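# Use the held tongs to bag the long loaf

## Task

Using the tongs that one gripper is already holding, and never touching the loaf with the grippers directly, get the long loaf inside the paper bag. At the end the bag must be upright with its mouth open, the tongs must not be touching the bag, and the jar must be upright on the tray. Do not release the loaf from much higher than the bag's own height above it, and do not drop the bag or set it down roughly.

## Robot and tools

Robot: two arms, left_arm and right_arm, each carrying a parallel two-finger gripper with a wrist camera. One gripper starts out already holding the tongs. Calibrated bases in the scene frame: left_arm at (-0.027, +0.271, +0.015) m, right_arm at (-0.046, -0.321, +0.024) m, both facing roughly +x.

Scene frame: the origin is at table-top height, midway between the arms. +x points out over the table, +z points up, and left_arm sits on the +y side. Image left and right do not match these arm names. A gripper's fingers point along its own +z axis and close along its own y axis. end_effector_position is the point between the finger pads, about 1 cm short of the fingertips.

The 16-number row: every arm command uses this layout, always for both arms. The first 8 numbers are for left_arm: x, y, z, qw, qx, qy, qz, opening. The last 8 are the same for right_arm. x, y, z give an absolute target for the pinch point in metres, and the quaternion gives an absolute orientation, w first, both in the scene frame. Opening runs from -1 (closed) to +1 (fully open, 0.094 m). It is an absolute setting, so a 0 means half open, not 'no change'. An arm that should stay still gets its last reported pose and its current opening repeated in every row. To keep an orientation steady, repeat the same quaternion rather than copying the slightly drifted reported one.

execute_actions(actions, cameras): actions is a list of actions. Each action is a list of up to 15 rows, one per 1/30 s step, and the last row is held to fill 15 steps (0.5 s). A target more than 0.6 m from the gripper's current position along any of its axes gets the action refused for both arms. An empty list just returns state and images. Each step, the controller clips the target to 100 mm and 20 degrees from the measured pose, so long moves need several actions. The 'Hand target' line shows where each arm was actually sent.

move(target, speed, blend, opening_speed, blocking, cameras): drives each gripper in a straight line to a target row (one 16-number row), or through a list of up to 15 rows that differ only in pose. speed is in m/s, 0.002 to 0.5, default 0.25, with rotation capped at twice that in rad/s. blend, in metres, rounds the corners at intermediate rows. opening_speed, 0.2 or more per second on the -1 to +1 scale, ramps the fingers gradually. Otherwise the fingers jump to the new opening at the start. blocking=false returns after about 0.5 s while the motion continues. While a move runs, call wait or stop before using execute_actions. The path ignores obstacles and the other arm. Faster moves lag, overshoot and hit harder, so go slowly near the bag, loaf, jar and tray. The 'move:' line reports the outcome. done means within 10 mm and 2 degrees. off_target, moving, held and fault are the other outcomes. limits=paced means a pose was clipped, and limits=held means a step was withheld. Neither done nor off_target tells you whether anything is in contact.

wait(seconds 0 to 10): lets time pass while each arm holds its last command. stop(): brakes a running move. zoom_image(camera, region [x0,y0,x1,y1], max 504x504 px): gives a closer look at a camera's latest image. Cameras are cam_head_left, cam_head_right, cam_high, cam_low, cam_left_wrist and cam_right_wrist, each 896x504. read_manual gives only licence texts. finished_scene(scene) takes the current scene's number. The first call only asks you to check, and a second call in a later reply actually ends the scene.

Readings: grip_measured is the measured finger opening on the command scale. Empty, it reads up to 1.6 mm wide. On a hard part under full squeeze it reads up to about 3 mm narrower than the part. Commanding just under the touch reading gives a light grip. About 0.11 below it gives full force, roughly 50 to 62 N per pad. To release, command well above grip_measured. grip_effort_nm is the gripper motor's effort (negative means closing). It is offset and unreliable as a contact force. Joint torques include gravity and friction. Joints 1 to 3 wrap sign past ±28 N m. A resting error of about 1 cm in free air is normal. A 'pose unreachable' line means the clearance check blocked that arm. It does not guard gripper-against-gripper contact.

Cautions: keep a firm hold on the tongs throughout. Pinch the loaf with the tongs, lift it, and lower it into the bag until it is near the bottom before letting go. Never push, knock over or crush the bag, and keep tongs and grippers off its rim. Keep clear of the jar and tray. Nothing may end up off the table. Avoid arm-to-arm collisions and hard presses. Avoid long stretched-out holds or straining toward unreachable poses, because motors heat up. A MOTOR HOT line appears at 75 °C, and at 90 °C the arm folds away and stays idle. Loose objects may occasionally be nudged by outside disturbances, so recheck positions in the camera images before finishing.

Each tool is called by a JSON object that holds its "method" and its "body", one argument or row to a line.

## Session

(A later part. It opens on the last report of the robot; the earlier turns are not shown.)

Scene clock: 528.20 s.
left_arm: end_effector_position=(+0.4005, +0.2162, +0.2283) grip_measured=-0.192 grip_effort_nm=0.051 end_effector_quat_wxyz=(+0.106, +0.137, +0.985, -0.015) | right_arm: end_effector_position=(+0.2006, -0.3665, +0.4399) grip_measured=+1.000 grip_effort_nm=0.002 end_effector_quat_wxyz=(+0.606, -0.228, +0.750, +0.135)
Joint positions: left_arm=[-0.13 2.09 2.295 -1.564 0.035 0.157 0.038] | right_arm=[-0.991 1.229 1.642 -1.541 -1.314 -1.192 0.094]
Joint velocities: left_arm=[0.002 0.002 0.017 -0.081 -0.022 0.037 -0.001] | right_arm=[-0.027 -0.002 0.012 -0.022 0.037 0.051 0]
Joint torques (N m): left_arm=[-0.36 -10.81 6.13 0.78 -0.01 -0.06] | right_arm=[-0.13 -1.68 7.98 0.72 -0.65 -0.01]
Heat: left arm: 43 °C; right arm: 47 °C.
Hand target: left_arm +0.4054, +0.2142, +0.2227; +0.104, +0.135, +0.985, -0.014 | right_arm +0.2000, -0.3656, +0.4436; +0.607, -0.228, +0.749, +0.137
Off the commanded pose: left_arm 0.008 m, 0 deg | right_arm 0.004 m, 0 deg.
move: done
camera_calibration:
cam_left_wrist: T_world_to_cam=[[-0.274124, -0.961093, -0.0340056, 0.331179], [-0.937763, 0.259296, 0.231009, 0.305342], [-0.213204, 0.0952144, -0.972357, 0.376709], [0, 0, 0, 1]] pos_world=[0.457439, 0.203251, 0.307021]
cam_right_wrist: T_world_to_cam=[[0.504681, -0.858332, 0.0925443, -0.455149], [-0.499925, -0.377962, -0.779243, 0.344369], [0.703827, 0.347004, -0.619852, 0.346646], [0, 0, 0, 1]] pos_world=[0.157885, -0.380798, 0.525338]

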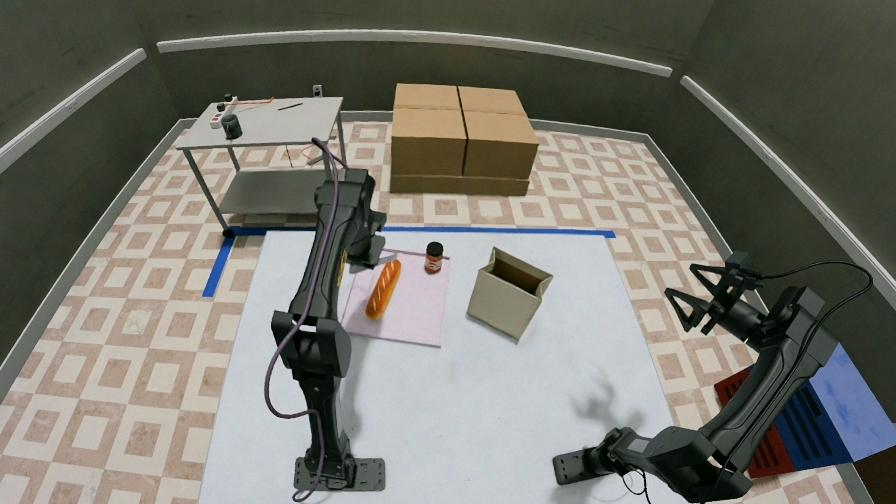

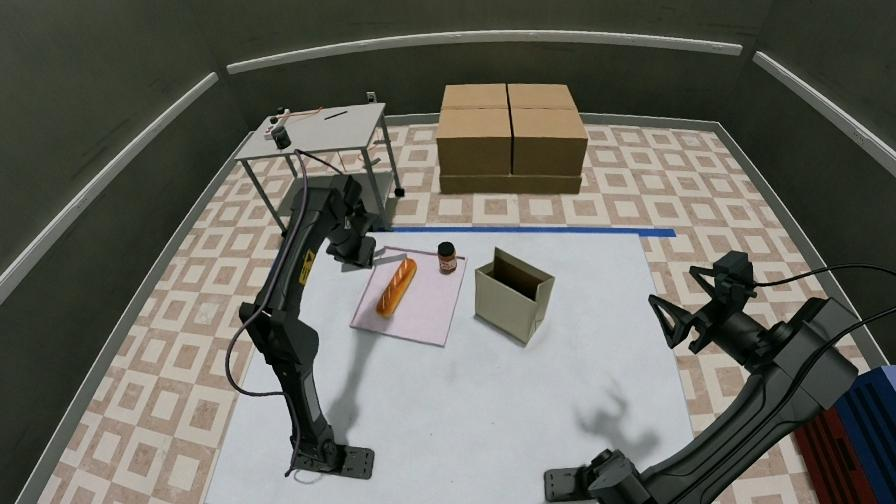

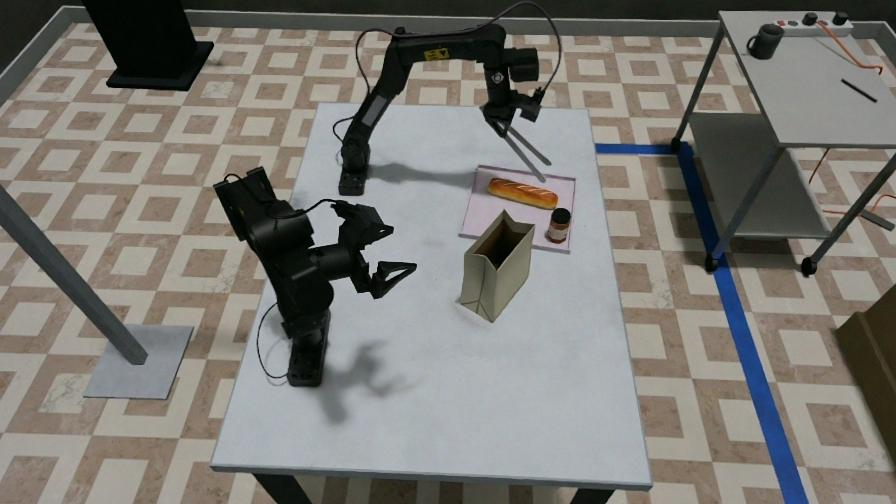

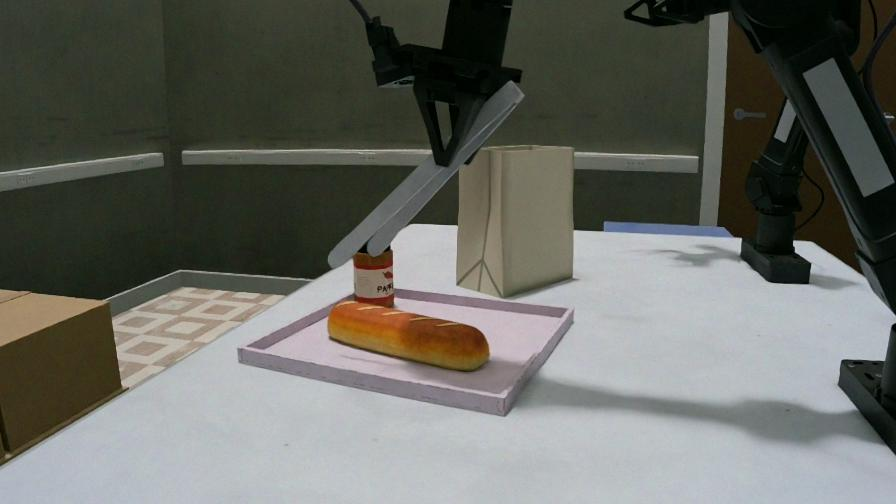

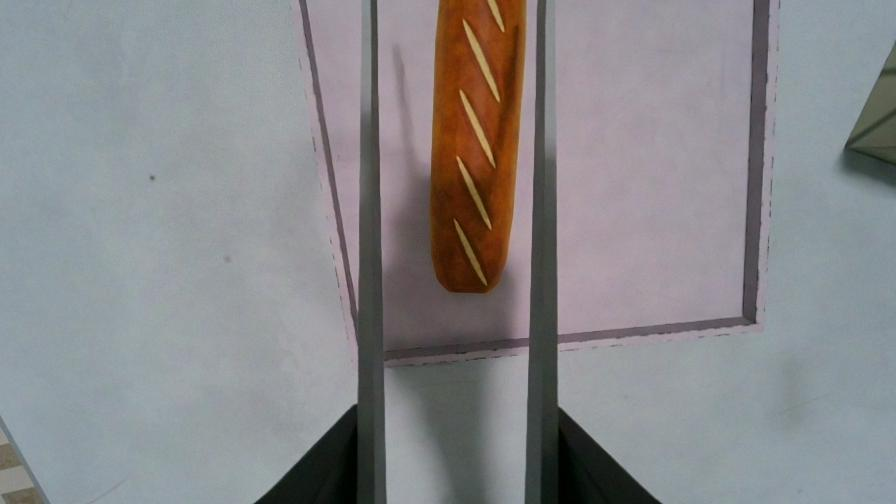

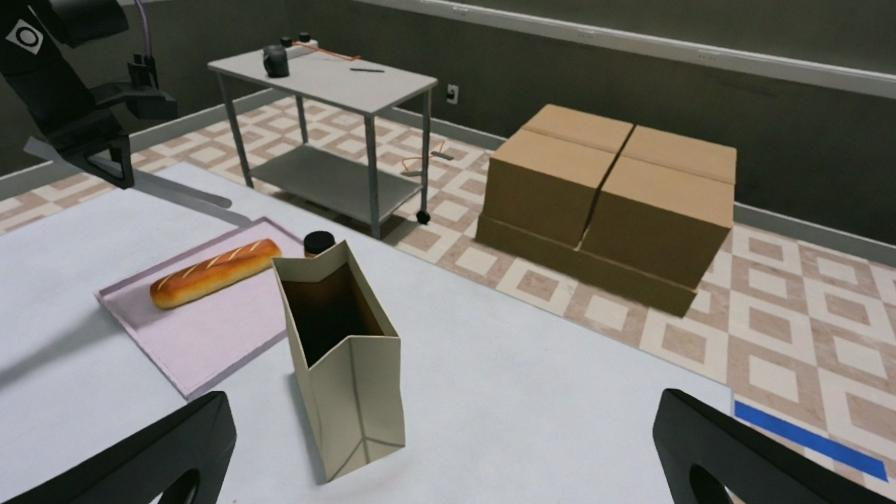

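{"method": "move", "body": {
  "target": [0.4065, 0.2036, 0.188, 0.1033, 0.1513, 0.9830, -0.0159, -0.19, 0.20, -0.3656, 0.4436, 0.607, -0.228, 0.749, 0.137, 1.0],
  "speed": 0.1
}}

{"method": "zoom_image", "body": {
  "camera": "cam_high",
  "region": [440, 70, 600, 270]
}}

{"method": "zoom_image", "body": {
  "camera": "cam_head_right",
  "region": [320, 200, 500, 360]
}}

{"method": "zoom_image", "body": {
  "camera": "cam_low",
  "region": [220, 60, 580, 430]
}}

{"method": "zoom_image", "body": {
  "camera": "cam_right_wrist",
  "region": [80, 120, 380, 380]
}}

Scene clock: 578.00 s.
left_arm: end_effector_position=(+0.4073, +0.2049, +0.1813) grip_measured=-0.192 grip_effort_nm=0.051 end_effector_quat_wxyz=(+0.089, +0.149, +0.985, -0.016) | right_arm: end_effector_position=(+0.2006, -0.3665, +0.4399) grip_measured=+1.000 grip_effort_nm=0.002 end_effector_quat_wxyz=(+0.606, -0.228, +0.750, +0.135)
Joint positions: left_arm=[-0.154 2.09 2.103 -1.406 0.034 0.157 0.038] | right_arm=[-0.991 1.229 1.642 -1.541 -1.314 -1.192 0.094]
Joint velocities: left_arm=[-0.022 -0.002 0.012 0.037 -0.007 -0.051 0] | right_arm=[-0.002 -0.012 -0.012 -0.051 0.037 0.037 0]
Joint torques (N m): left_arm=[-0.24 -15.61 4.16 0.77 -0.01 0] | right_arm=[-0.14 -1.68 7.99 0.72 -0.65 -0.02]
Heat: left arm: 44 °C; right arm: 47 °C.
Hand target: left_arm +0.4069, +0.2037, +0.1881; +0.102, +0.151, +0.983, -0.016 | right_arm +0.2000, -0.3656, +0.4436; +0.607, -0.228, +0.749, +0.137
Off the commanded pose: left_arm 0.007 m, 2 deg | right_arm 0.004 m, 0 deg.
move: done
camera_calibration:
cam_left_wrist: T_world_to_cam=[[-0.298126, -0.954089, -0.0289059, 0.32795], [-0.922981, 0.28042, 0.263571, 0.309233], [-0.243365, 0.105257, -0.964207, 0.342246], [0, 0, 0, 1]] pos_world=[0.466477, 0.190154, 0.257971]
cam_right_wrist: T_world_to_cam=[[0.504681, -0.858332, 0.0925443, -0.455149], [-0.499925, -0.377962, -0.779243, 0.344369], [0.703827, 0.347004, -0.619852, 0.346646], [0, 0, 0, 1]] pos_world=[0.157885, -0.380798, 0.525338]

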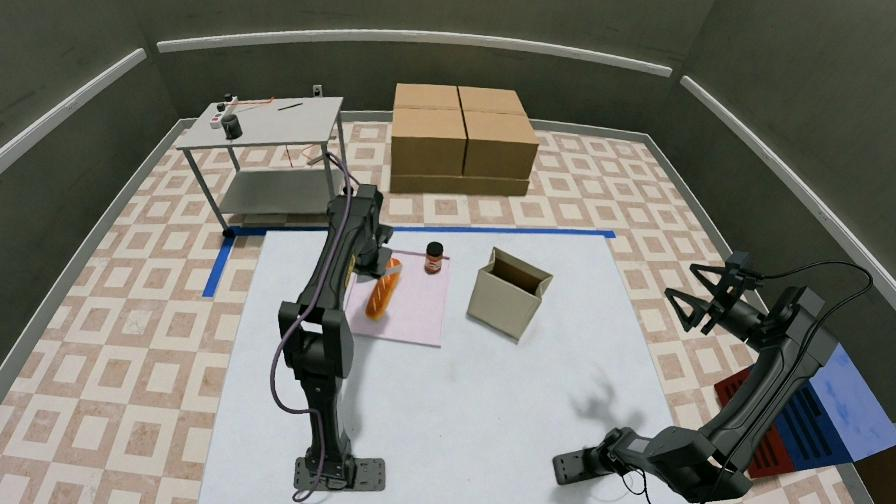

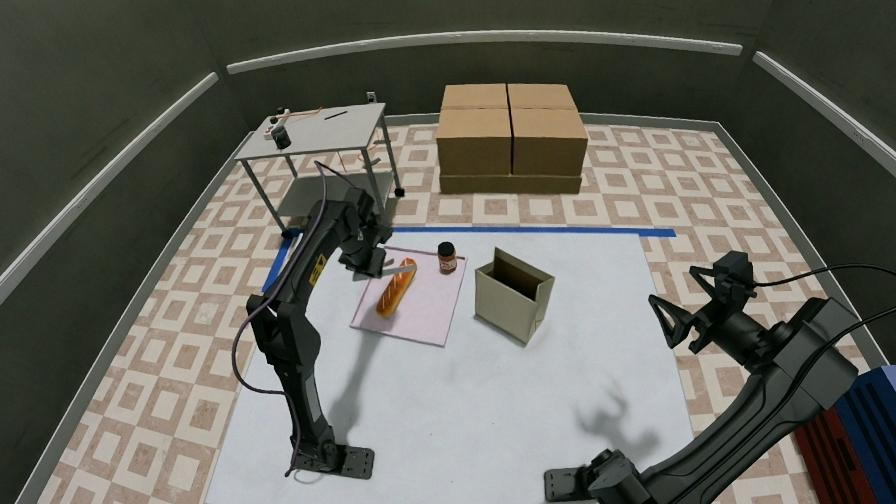

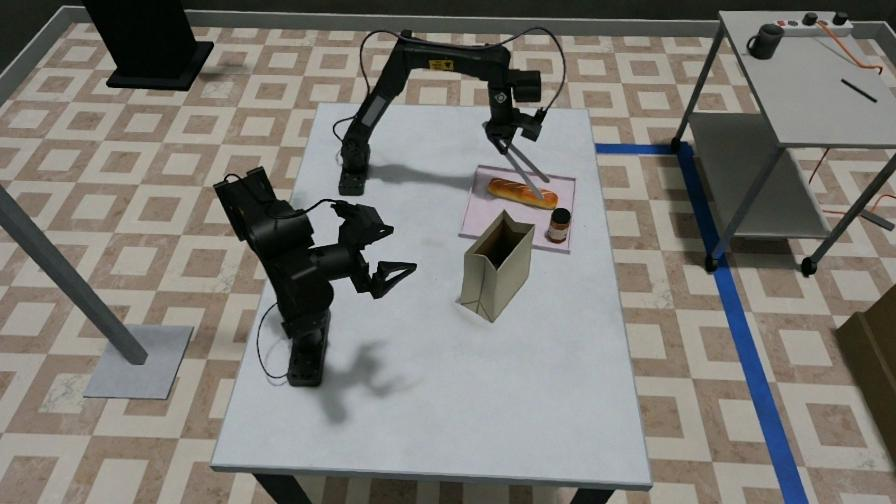

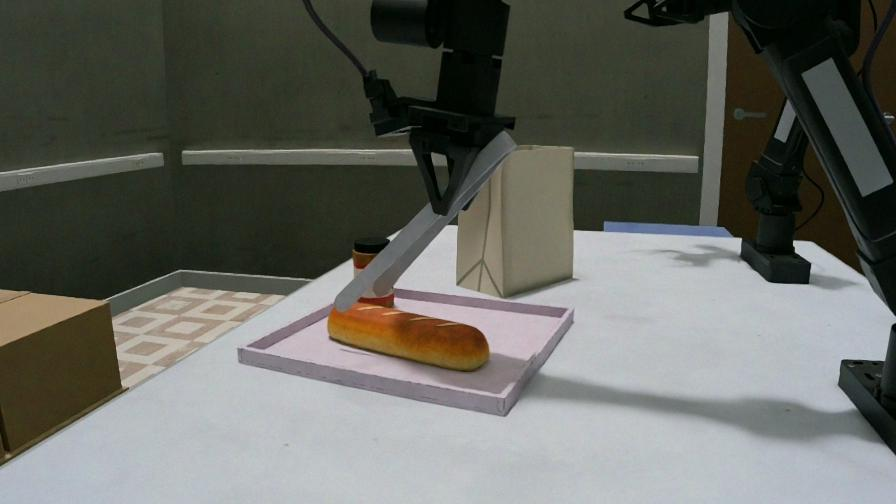

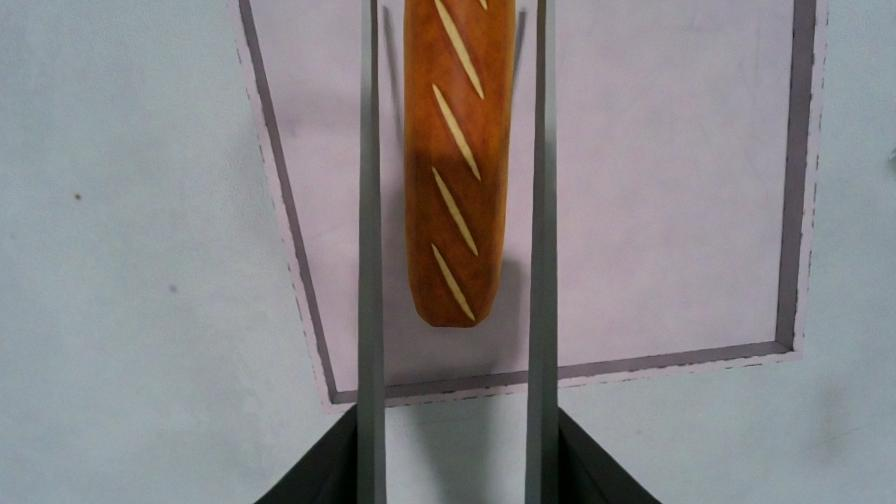

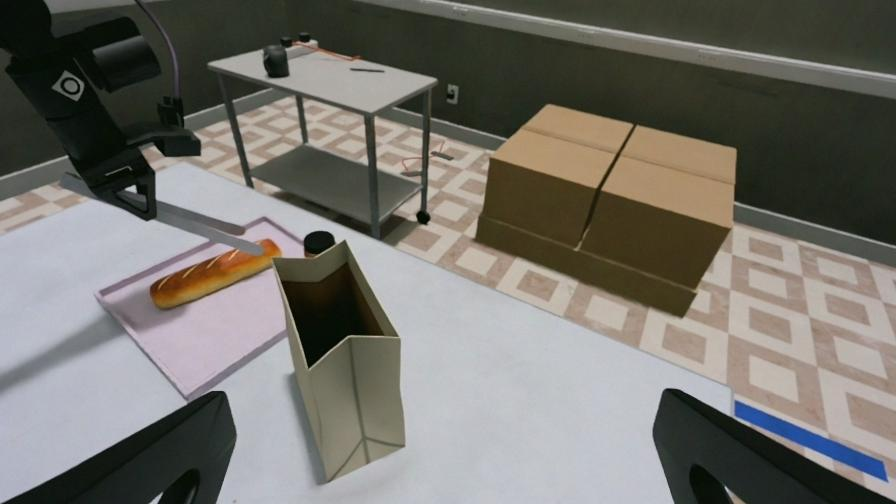

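Scaled by 2.520.

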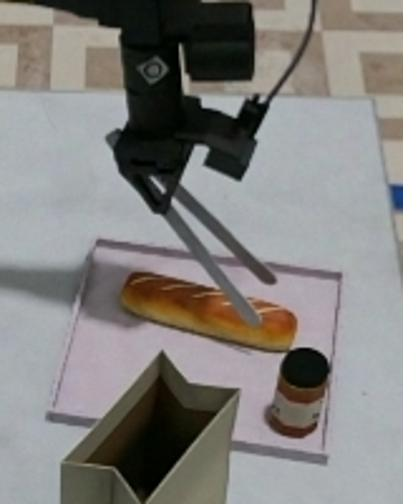

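Scaled by 2.800.

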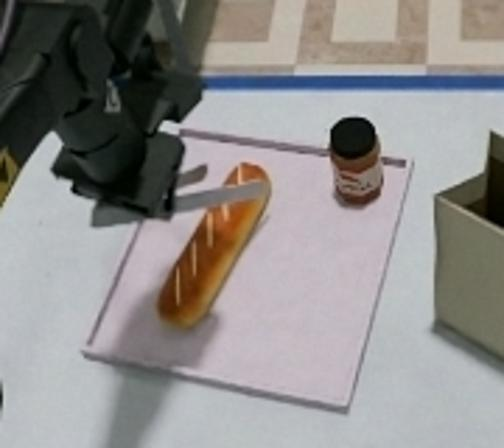

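Scaled by 1.362.

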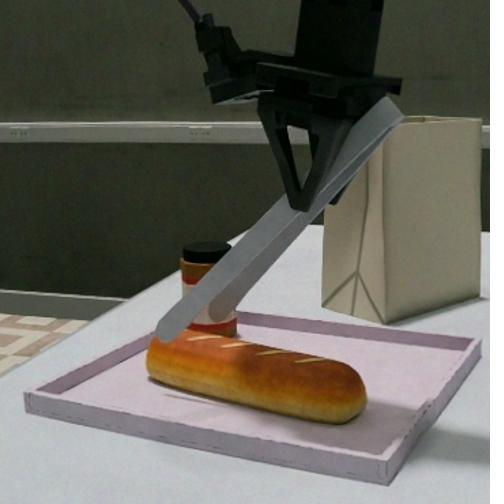

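Scaled by 1.680.

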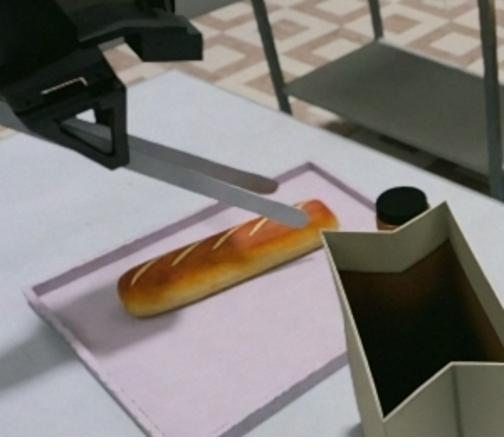

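{"method": "move", "body": {
  "target": [0.4075, 0.2056, 0.158, 0.1033, 0.1513, 0.9830, -0.0159, -0.19, 0.20, -0.3656, 0.4436, 0.607, -0.228, 0.749, 0.137, 1.0],
  "speed": 0.06
}}

{"method": "zoom_image", "body": {
  "camera": "cam_high",
  "region": [440, 70, 600, 270]
}}

{"method": "zoom_image", "body": {
  "camera": "cam_head_right",
  "region": [320, 200, 500, 360]
}}

{"method": "zoom_image", "body": {
  "camera": "cam_low",
  "region": [280, 180, 530, 430]
}}

{"method": "zoom_image", "body": {
  "camera": "cam_right_wrist",
  "region": [80, 120, 380, 380]
}}

Scene clock: 610.03 s.
left_arm: end_effector_position=(+0.4080, +0.2048, +0.1417) grip_measured=-0.192 grip_effort_nm=0.061 end_effector_quat_wxyz=(+0.078, +0.149, +0.986, -0.016) | right_arm: end_effector_position=(+0.2006, -0.3665, +0.4399) grip_measured=+1.000 grip_effort_nm=0.012 end_effector_quat_wxyz=(+0.606, -0.228, +0.750, +0.135)
Joint positions: left_arm=[-0.154 2.086 1.941 -1.27 0.034 0.157 0.038] | right_arm=[-0.991 1.229 1.642 -1.541 -1.314 -1.192 0.094]
Joint velocities: left_arm=[-0.002 0.007 -0.007 0.007 -0.066 -0.051 -0.001] | right_arm=[-0.012 -0.002 -0.037 -0.007 0.022 0.095 0]
Joint torques (N m): left_arm=[0.08 -18.44 4.33 0.84 0.03 0.09] | right_arm=[-0.14 -1.68 7.97 0.72 -0.65 -0.02]
Heat: left arm: 48 °C; right arm: 47 °C.
Hand target: left_arm +0.4077, +0.2056, +0.1577; +0.103, +0.151, +0.983, -0.016 | right_arm +0.2000, -0.3656, +0.4436; +0.607, -0.228, +0.749, +0.137
Off the commanded pose: left_arm 0.016 m, 3 deg | right_arm 0.004 m, 0 deg.
move: off_target (left_arm)
camera_calibration:
cam_left_wrist: T_world_to_cam=[[-0.29871, -0.954006, -0.0253864, 0.326644], [-0.917084, 0.279586, 0.284233, 0.315186], [-0.264062, 0.108185, -0.958419, 0.311285], [0, 0, 0, 1]] pos_world=[0.468823, 0.189822, 0.217047]
cam_right_wrist: T_world_to_cam=[[0.504681, -0.858332, 0.0925443, -0.455149], [-0.499925, -0.377962, -0.779243, 0.344369], [0.703827, 0.347004, -0.619852, 0.346646], [0, 0, 0, 1]] pos_world=[0.157885, -0.380798, 0.525338]

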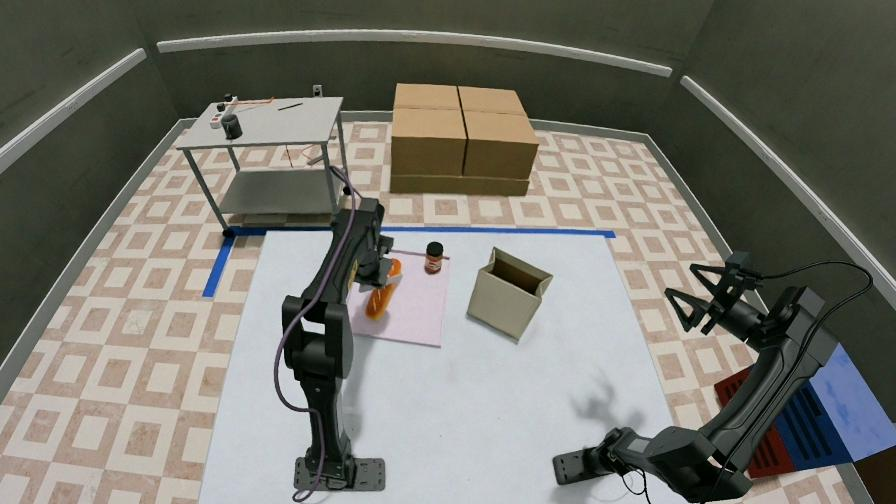

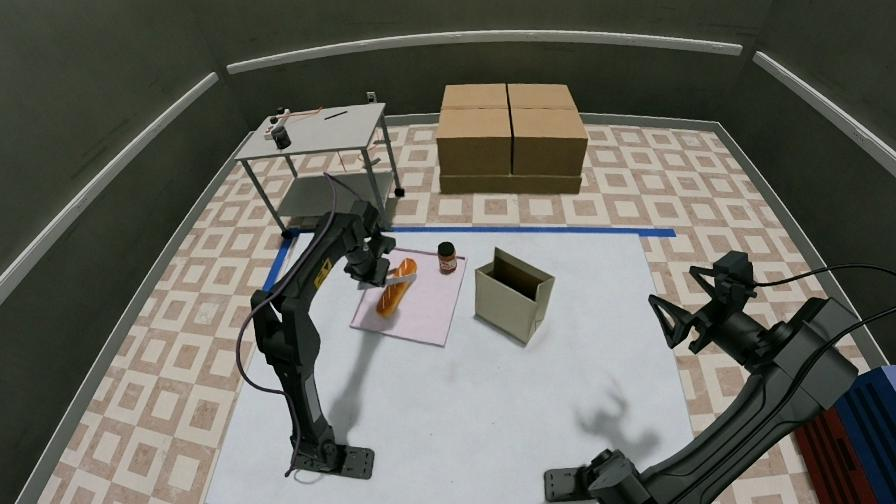

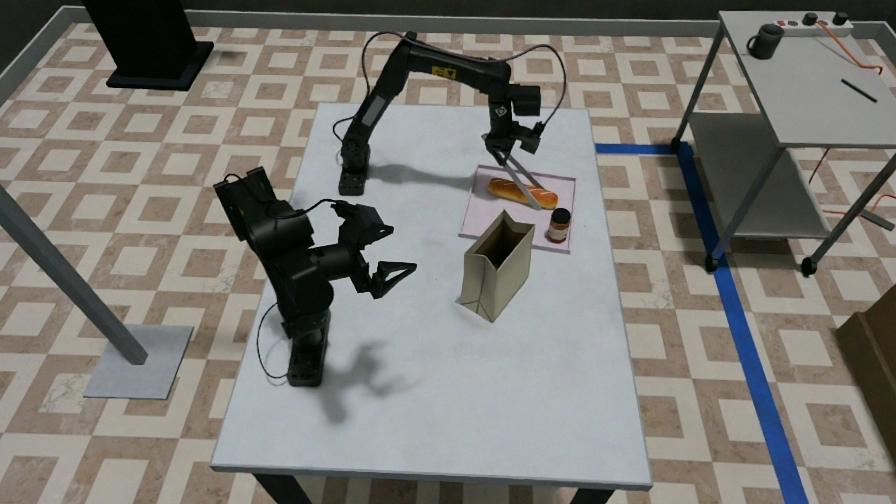

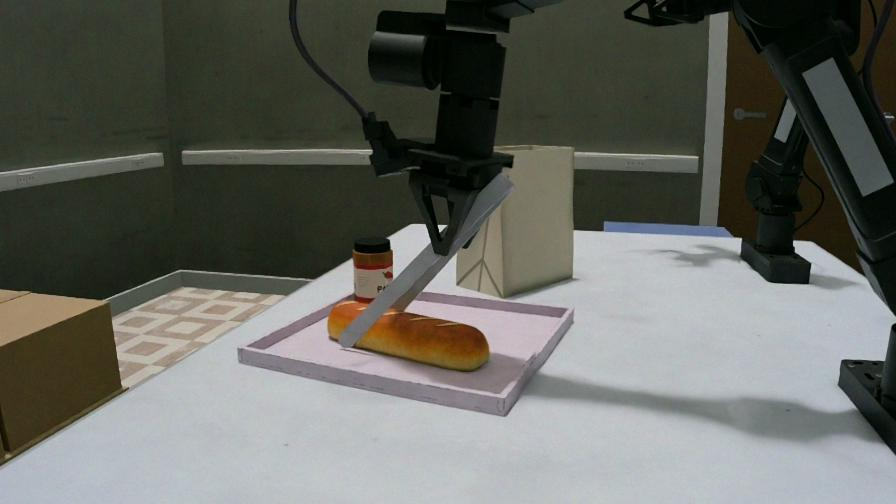

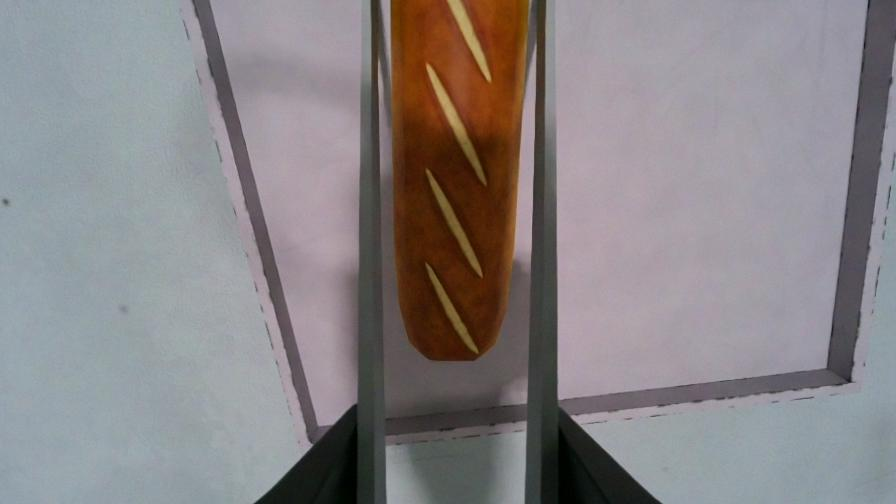

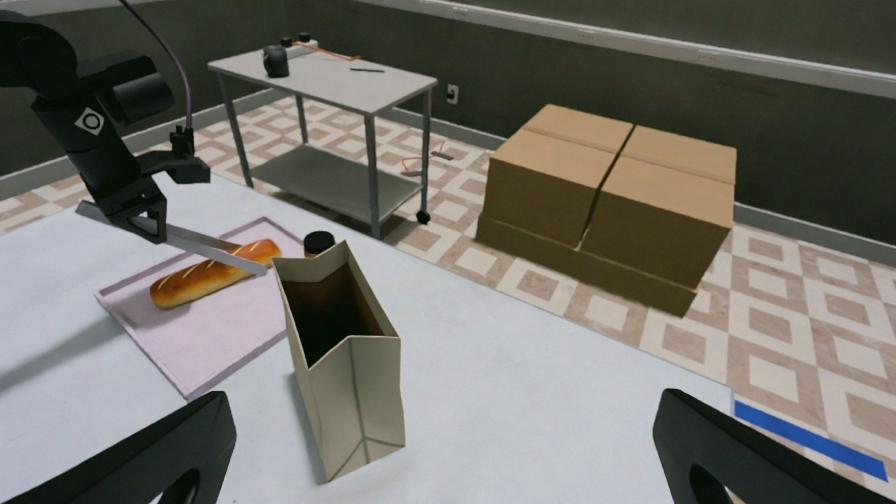

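Scaled by 2.520.

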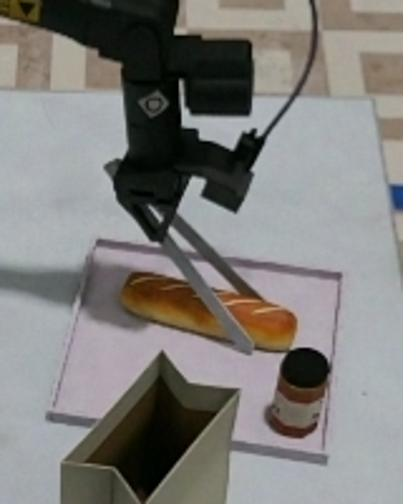

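Scaled by 2.800.

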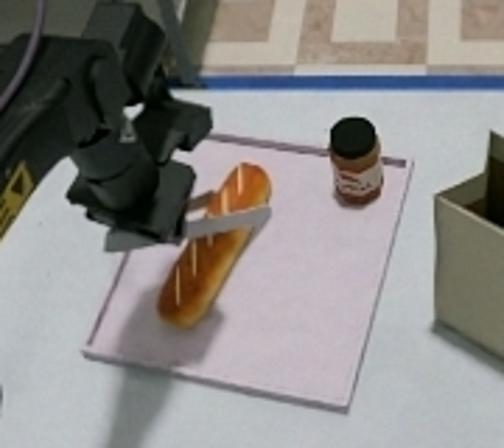

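Scaled by 2.016.

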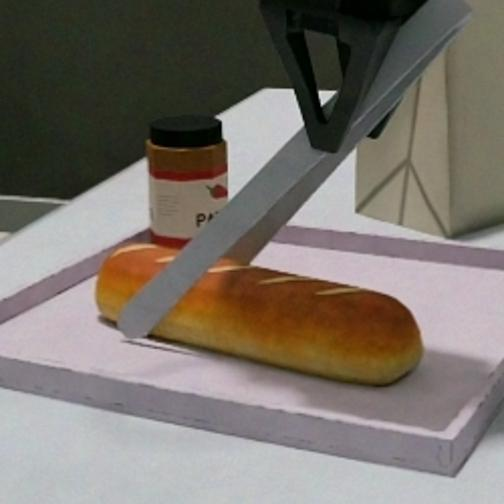

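Scaled by 1.680.

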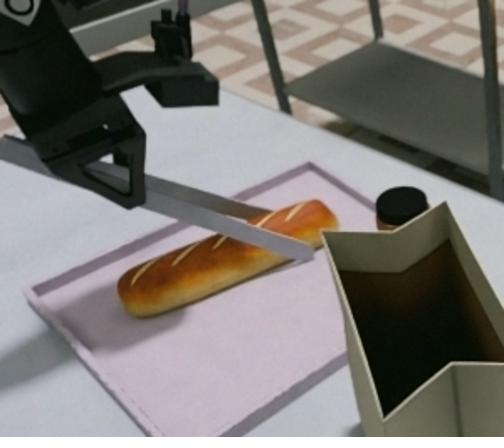

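{"method": "move", "body": {
  "target": [0.4075, 0.2056, 0.168, 0.1033, 0.1513, 0.9830, -0.0159, -0.40, 0.20, -0.3656, 0.4436, 0.607, -0.228, 0.749, 0.137, 1.0],
  "speed": 0.06,
  "opening_speed": 0.2
}}

{"method": "zoom_image", "body": {
  "camera": "cam_low",
  "region": [280, 180, 530, 430]
}}

{"method": "zoom_image", "body": {
  "camera": "cam_left_wrist",
  "region": [300, 0, 600, 300]
}}

Scene clock: 625.43 s.
left_arm: end_effector_position=(+0.4068, +0.2049, +0.1415) grip_measured=-0.393 grip_effort_nm=-0.383 end_effector_quat_wxyz=(+0.076, +0.149, +0.986, -0.016) | right_arm: end_effector_position=(+0.2006, -0.3665, +0.4399) grip_measured=+1.000 grip_effort_nm=0.012 end_effector_quat_wxyz=(+0.606, -0.228, +0.750, +0.135)
Joint positions: left_arm=[-0.154 2.086 1.941 -1.275 0.034 0.157 0.028] | right_arm=[-0.991 1.229 1.642 -1.541 -1.314 -1.192 0.094]
Joint velocities: left_arm=[0.007 0.007 -0.012 -0.007 -0.125 -0.007 0] | right_arm=[0.002 -0.032 0.007 -0.007 0.007 0.007 0]
Joint torques (N m): left_arm=[0.32 -17.91 7.15 0.49 -0.03 0.07] | right_arm=[-0.14 -1.68 7.98 0.72 -0.65 -0.02]
Heat: left arm: 55 °C; right arm: 47 °C.
Hand target: left_arm +0.4069, +0.2056, +0.1673; +0.103, +0.152, +0.983, -0.016 | right_arm +0.2000, -0.3656, +0.4436; +0.607, -0.228, +0.749, +0.137
Off the commanded pose: left_arm 0.026 m, 3 deg | right_arm 0.004 m, 0 deg.
move: off_target (left_arm)
camera_calibration:
cam_left_wrist: T_world_to_cam=[[-0.298833, -0.953989, -0.0245819, 0.326374], [-0.915677, 0.279387, 0.288927, 0.31289], [-0.268765, 0.10885, -0.957035, 0.312348], [0, 0, 0, 1]] pos_world=[0.467986, 0.189941, 0.216549]
cam_right_wrist: T_world_to_cam=[[0.504681, -0.858332, 0.0925443, -0.455149], [-0.499925, -0.377962, -0.779243, 0.344369], [0.703827, 0.347004, -0.619852, 0.346646], [0, 0, 0, 1]] pos_world=[0.157885, -0.380798, 0.525338]

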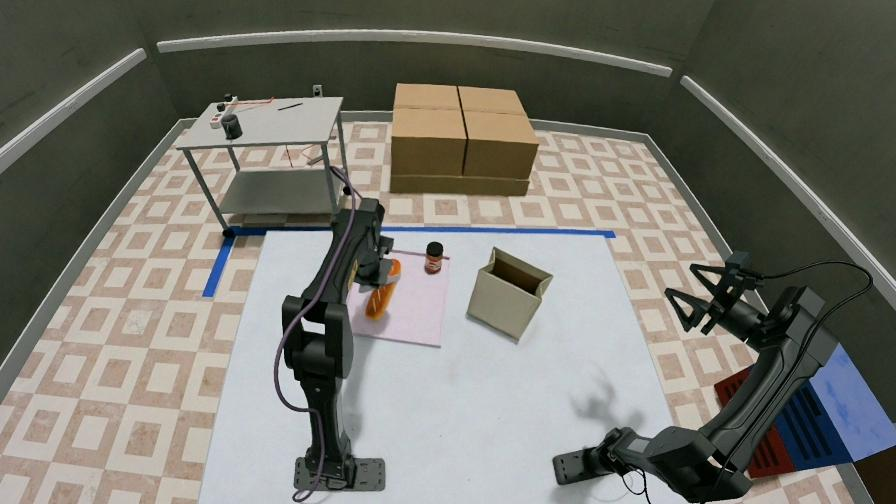

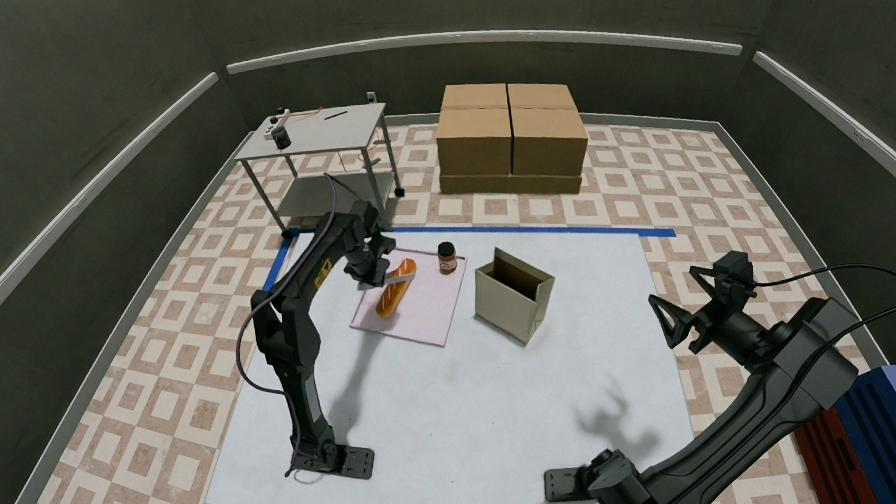

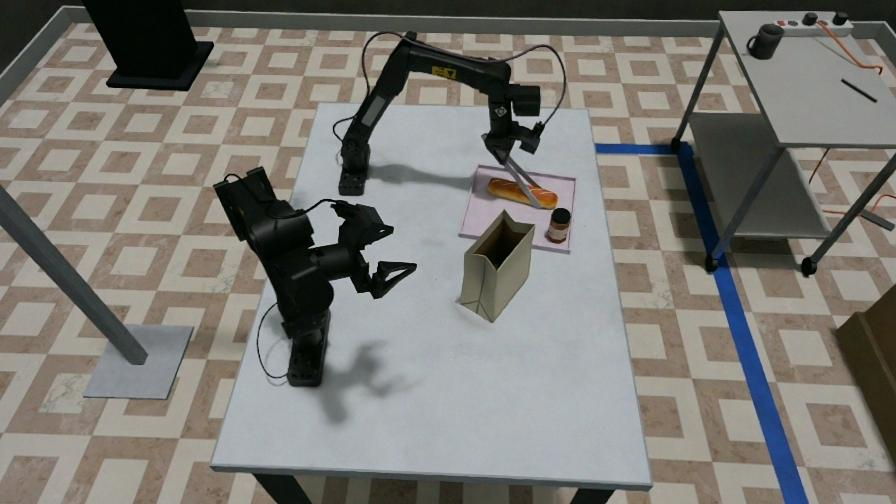

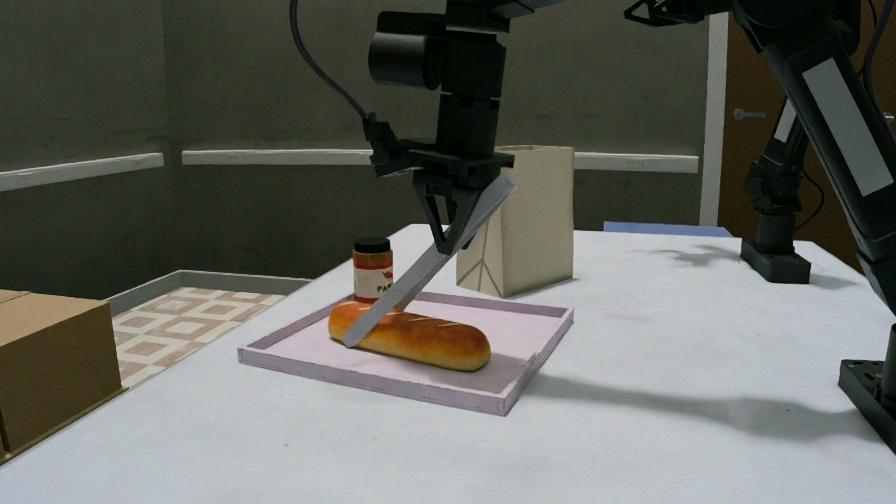

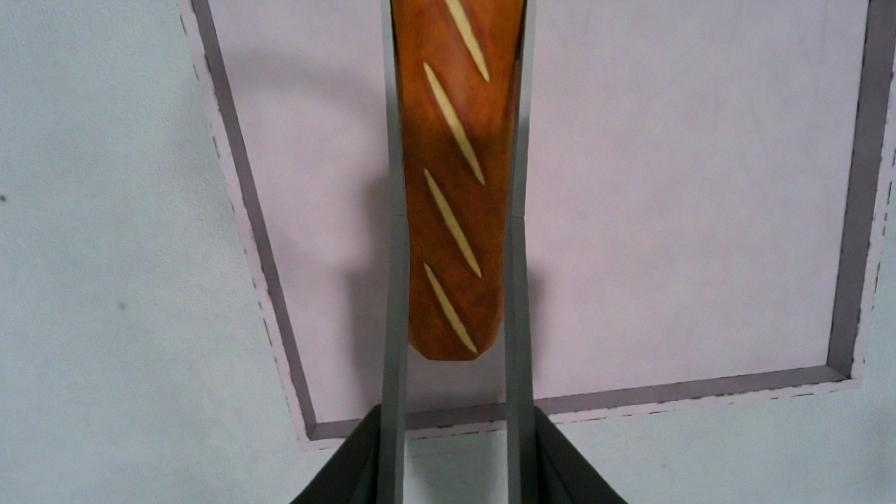

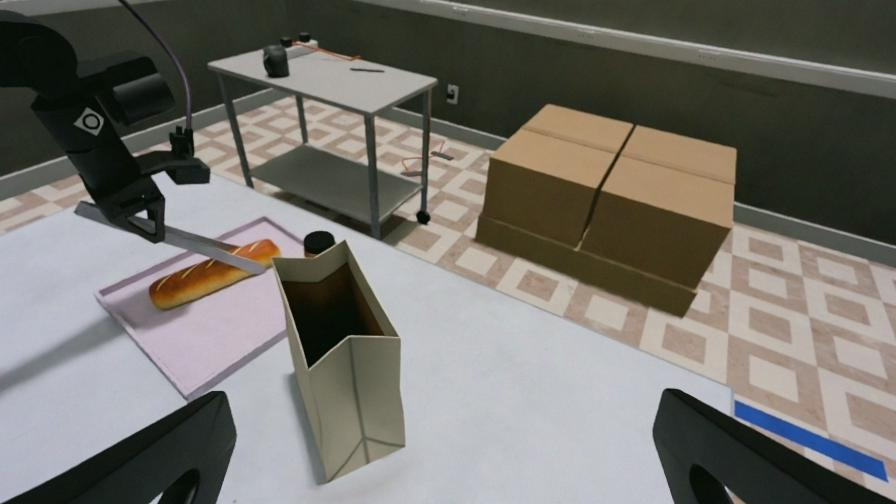

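Scaled by 2.016.

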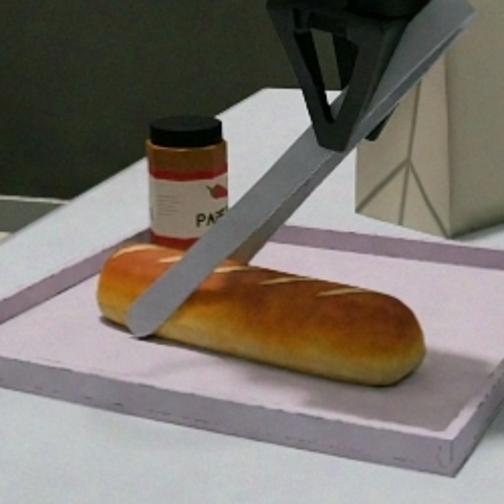

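Scaled by 1.680.

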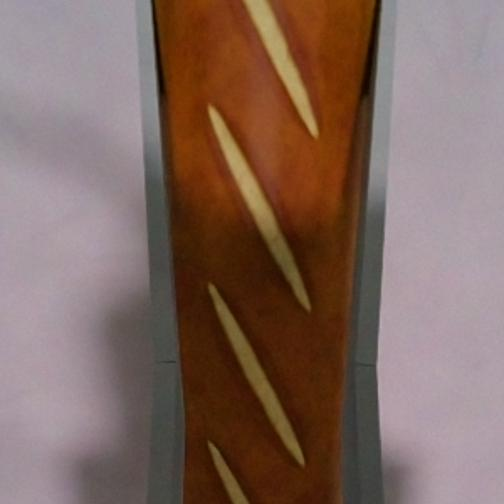

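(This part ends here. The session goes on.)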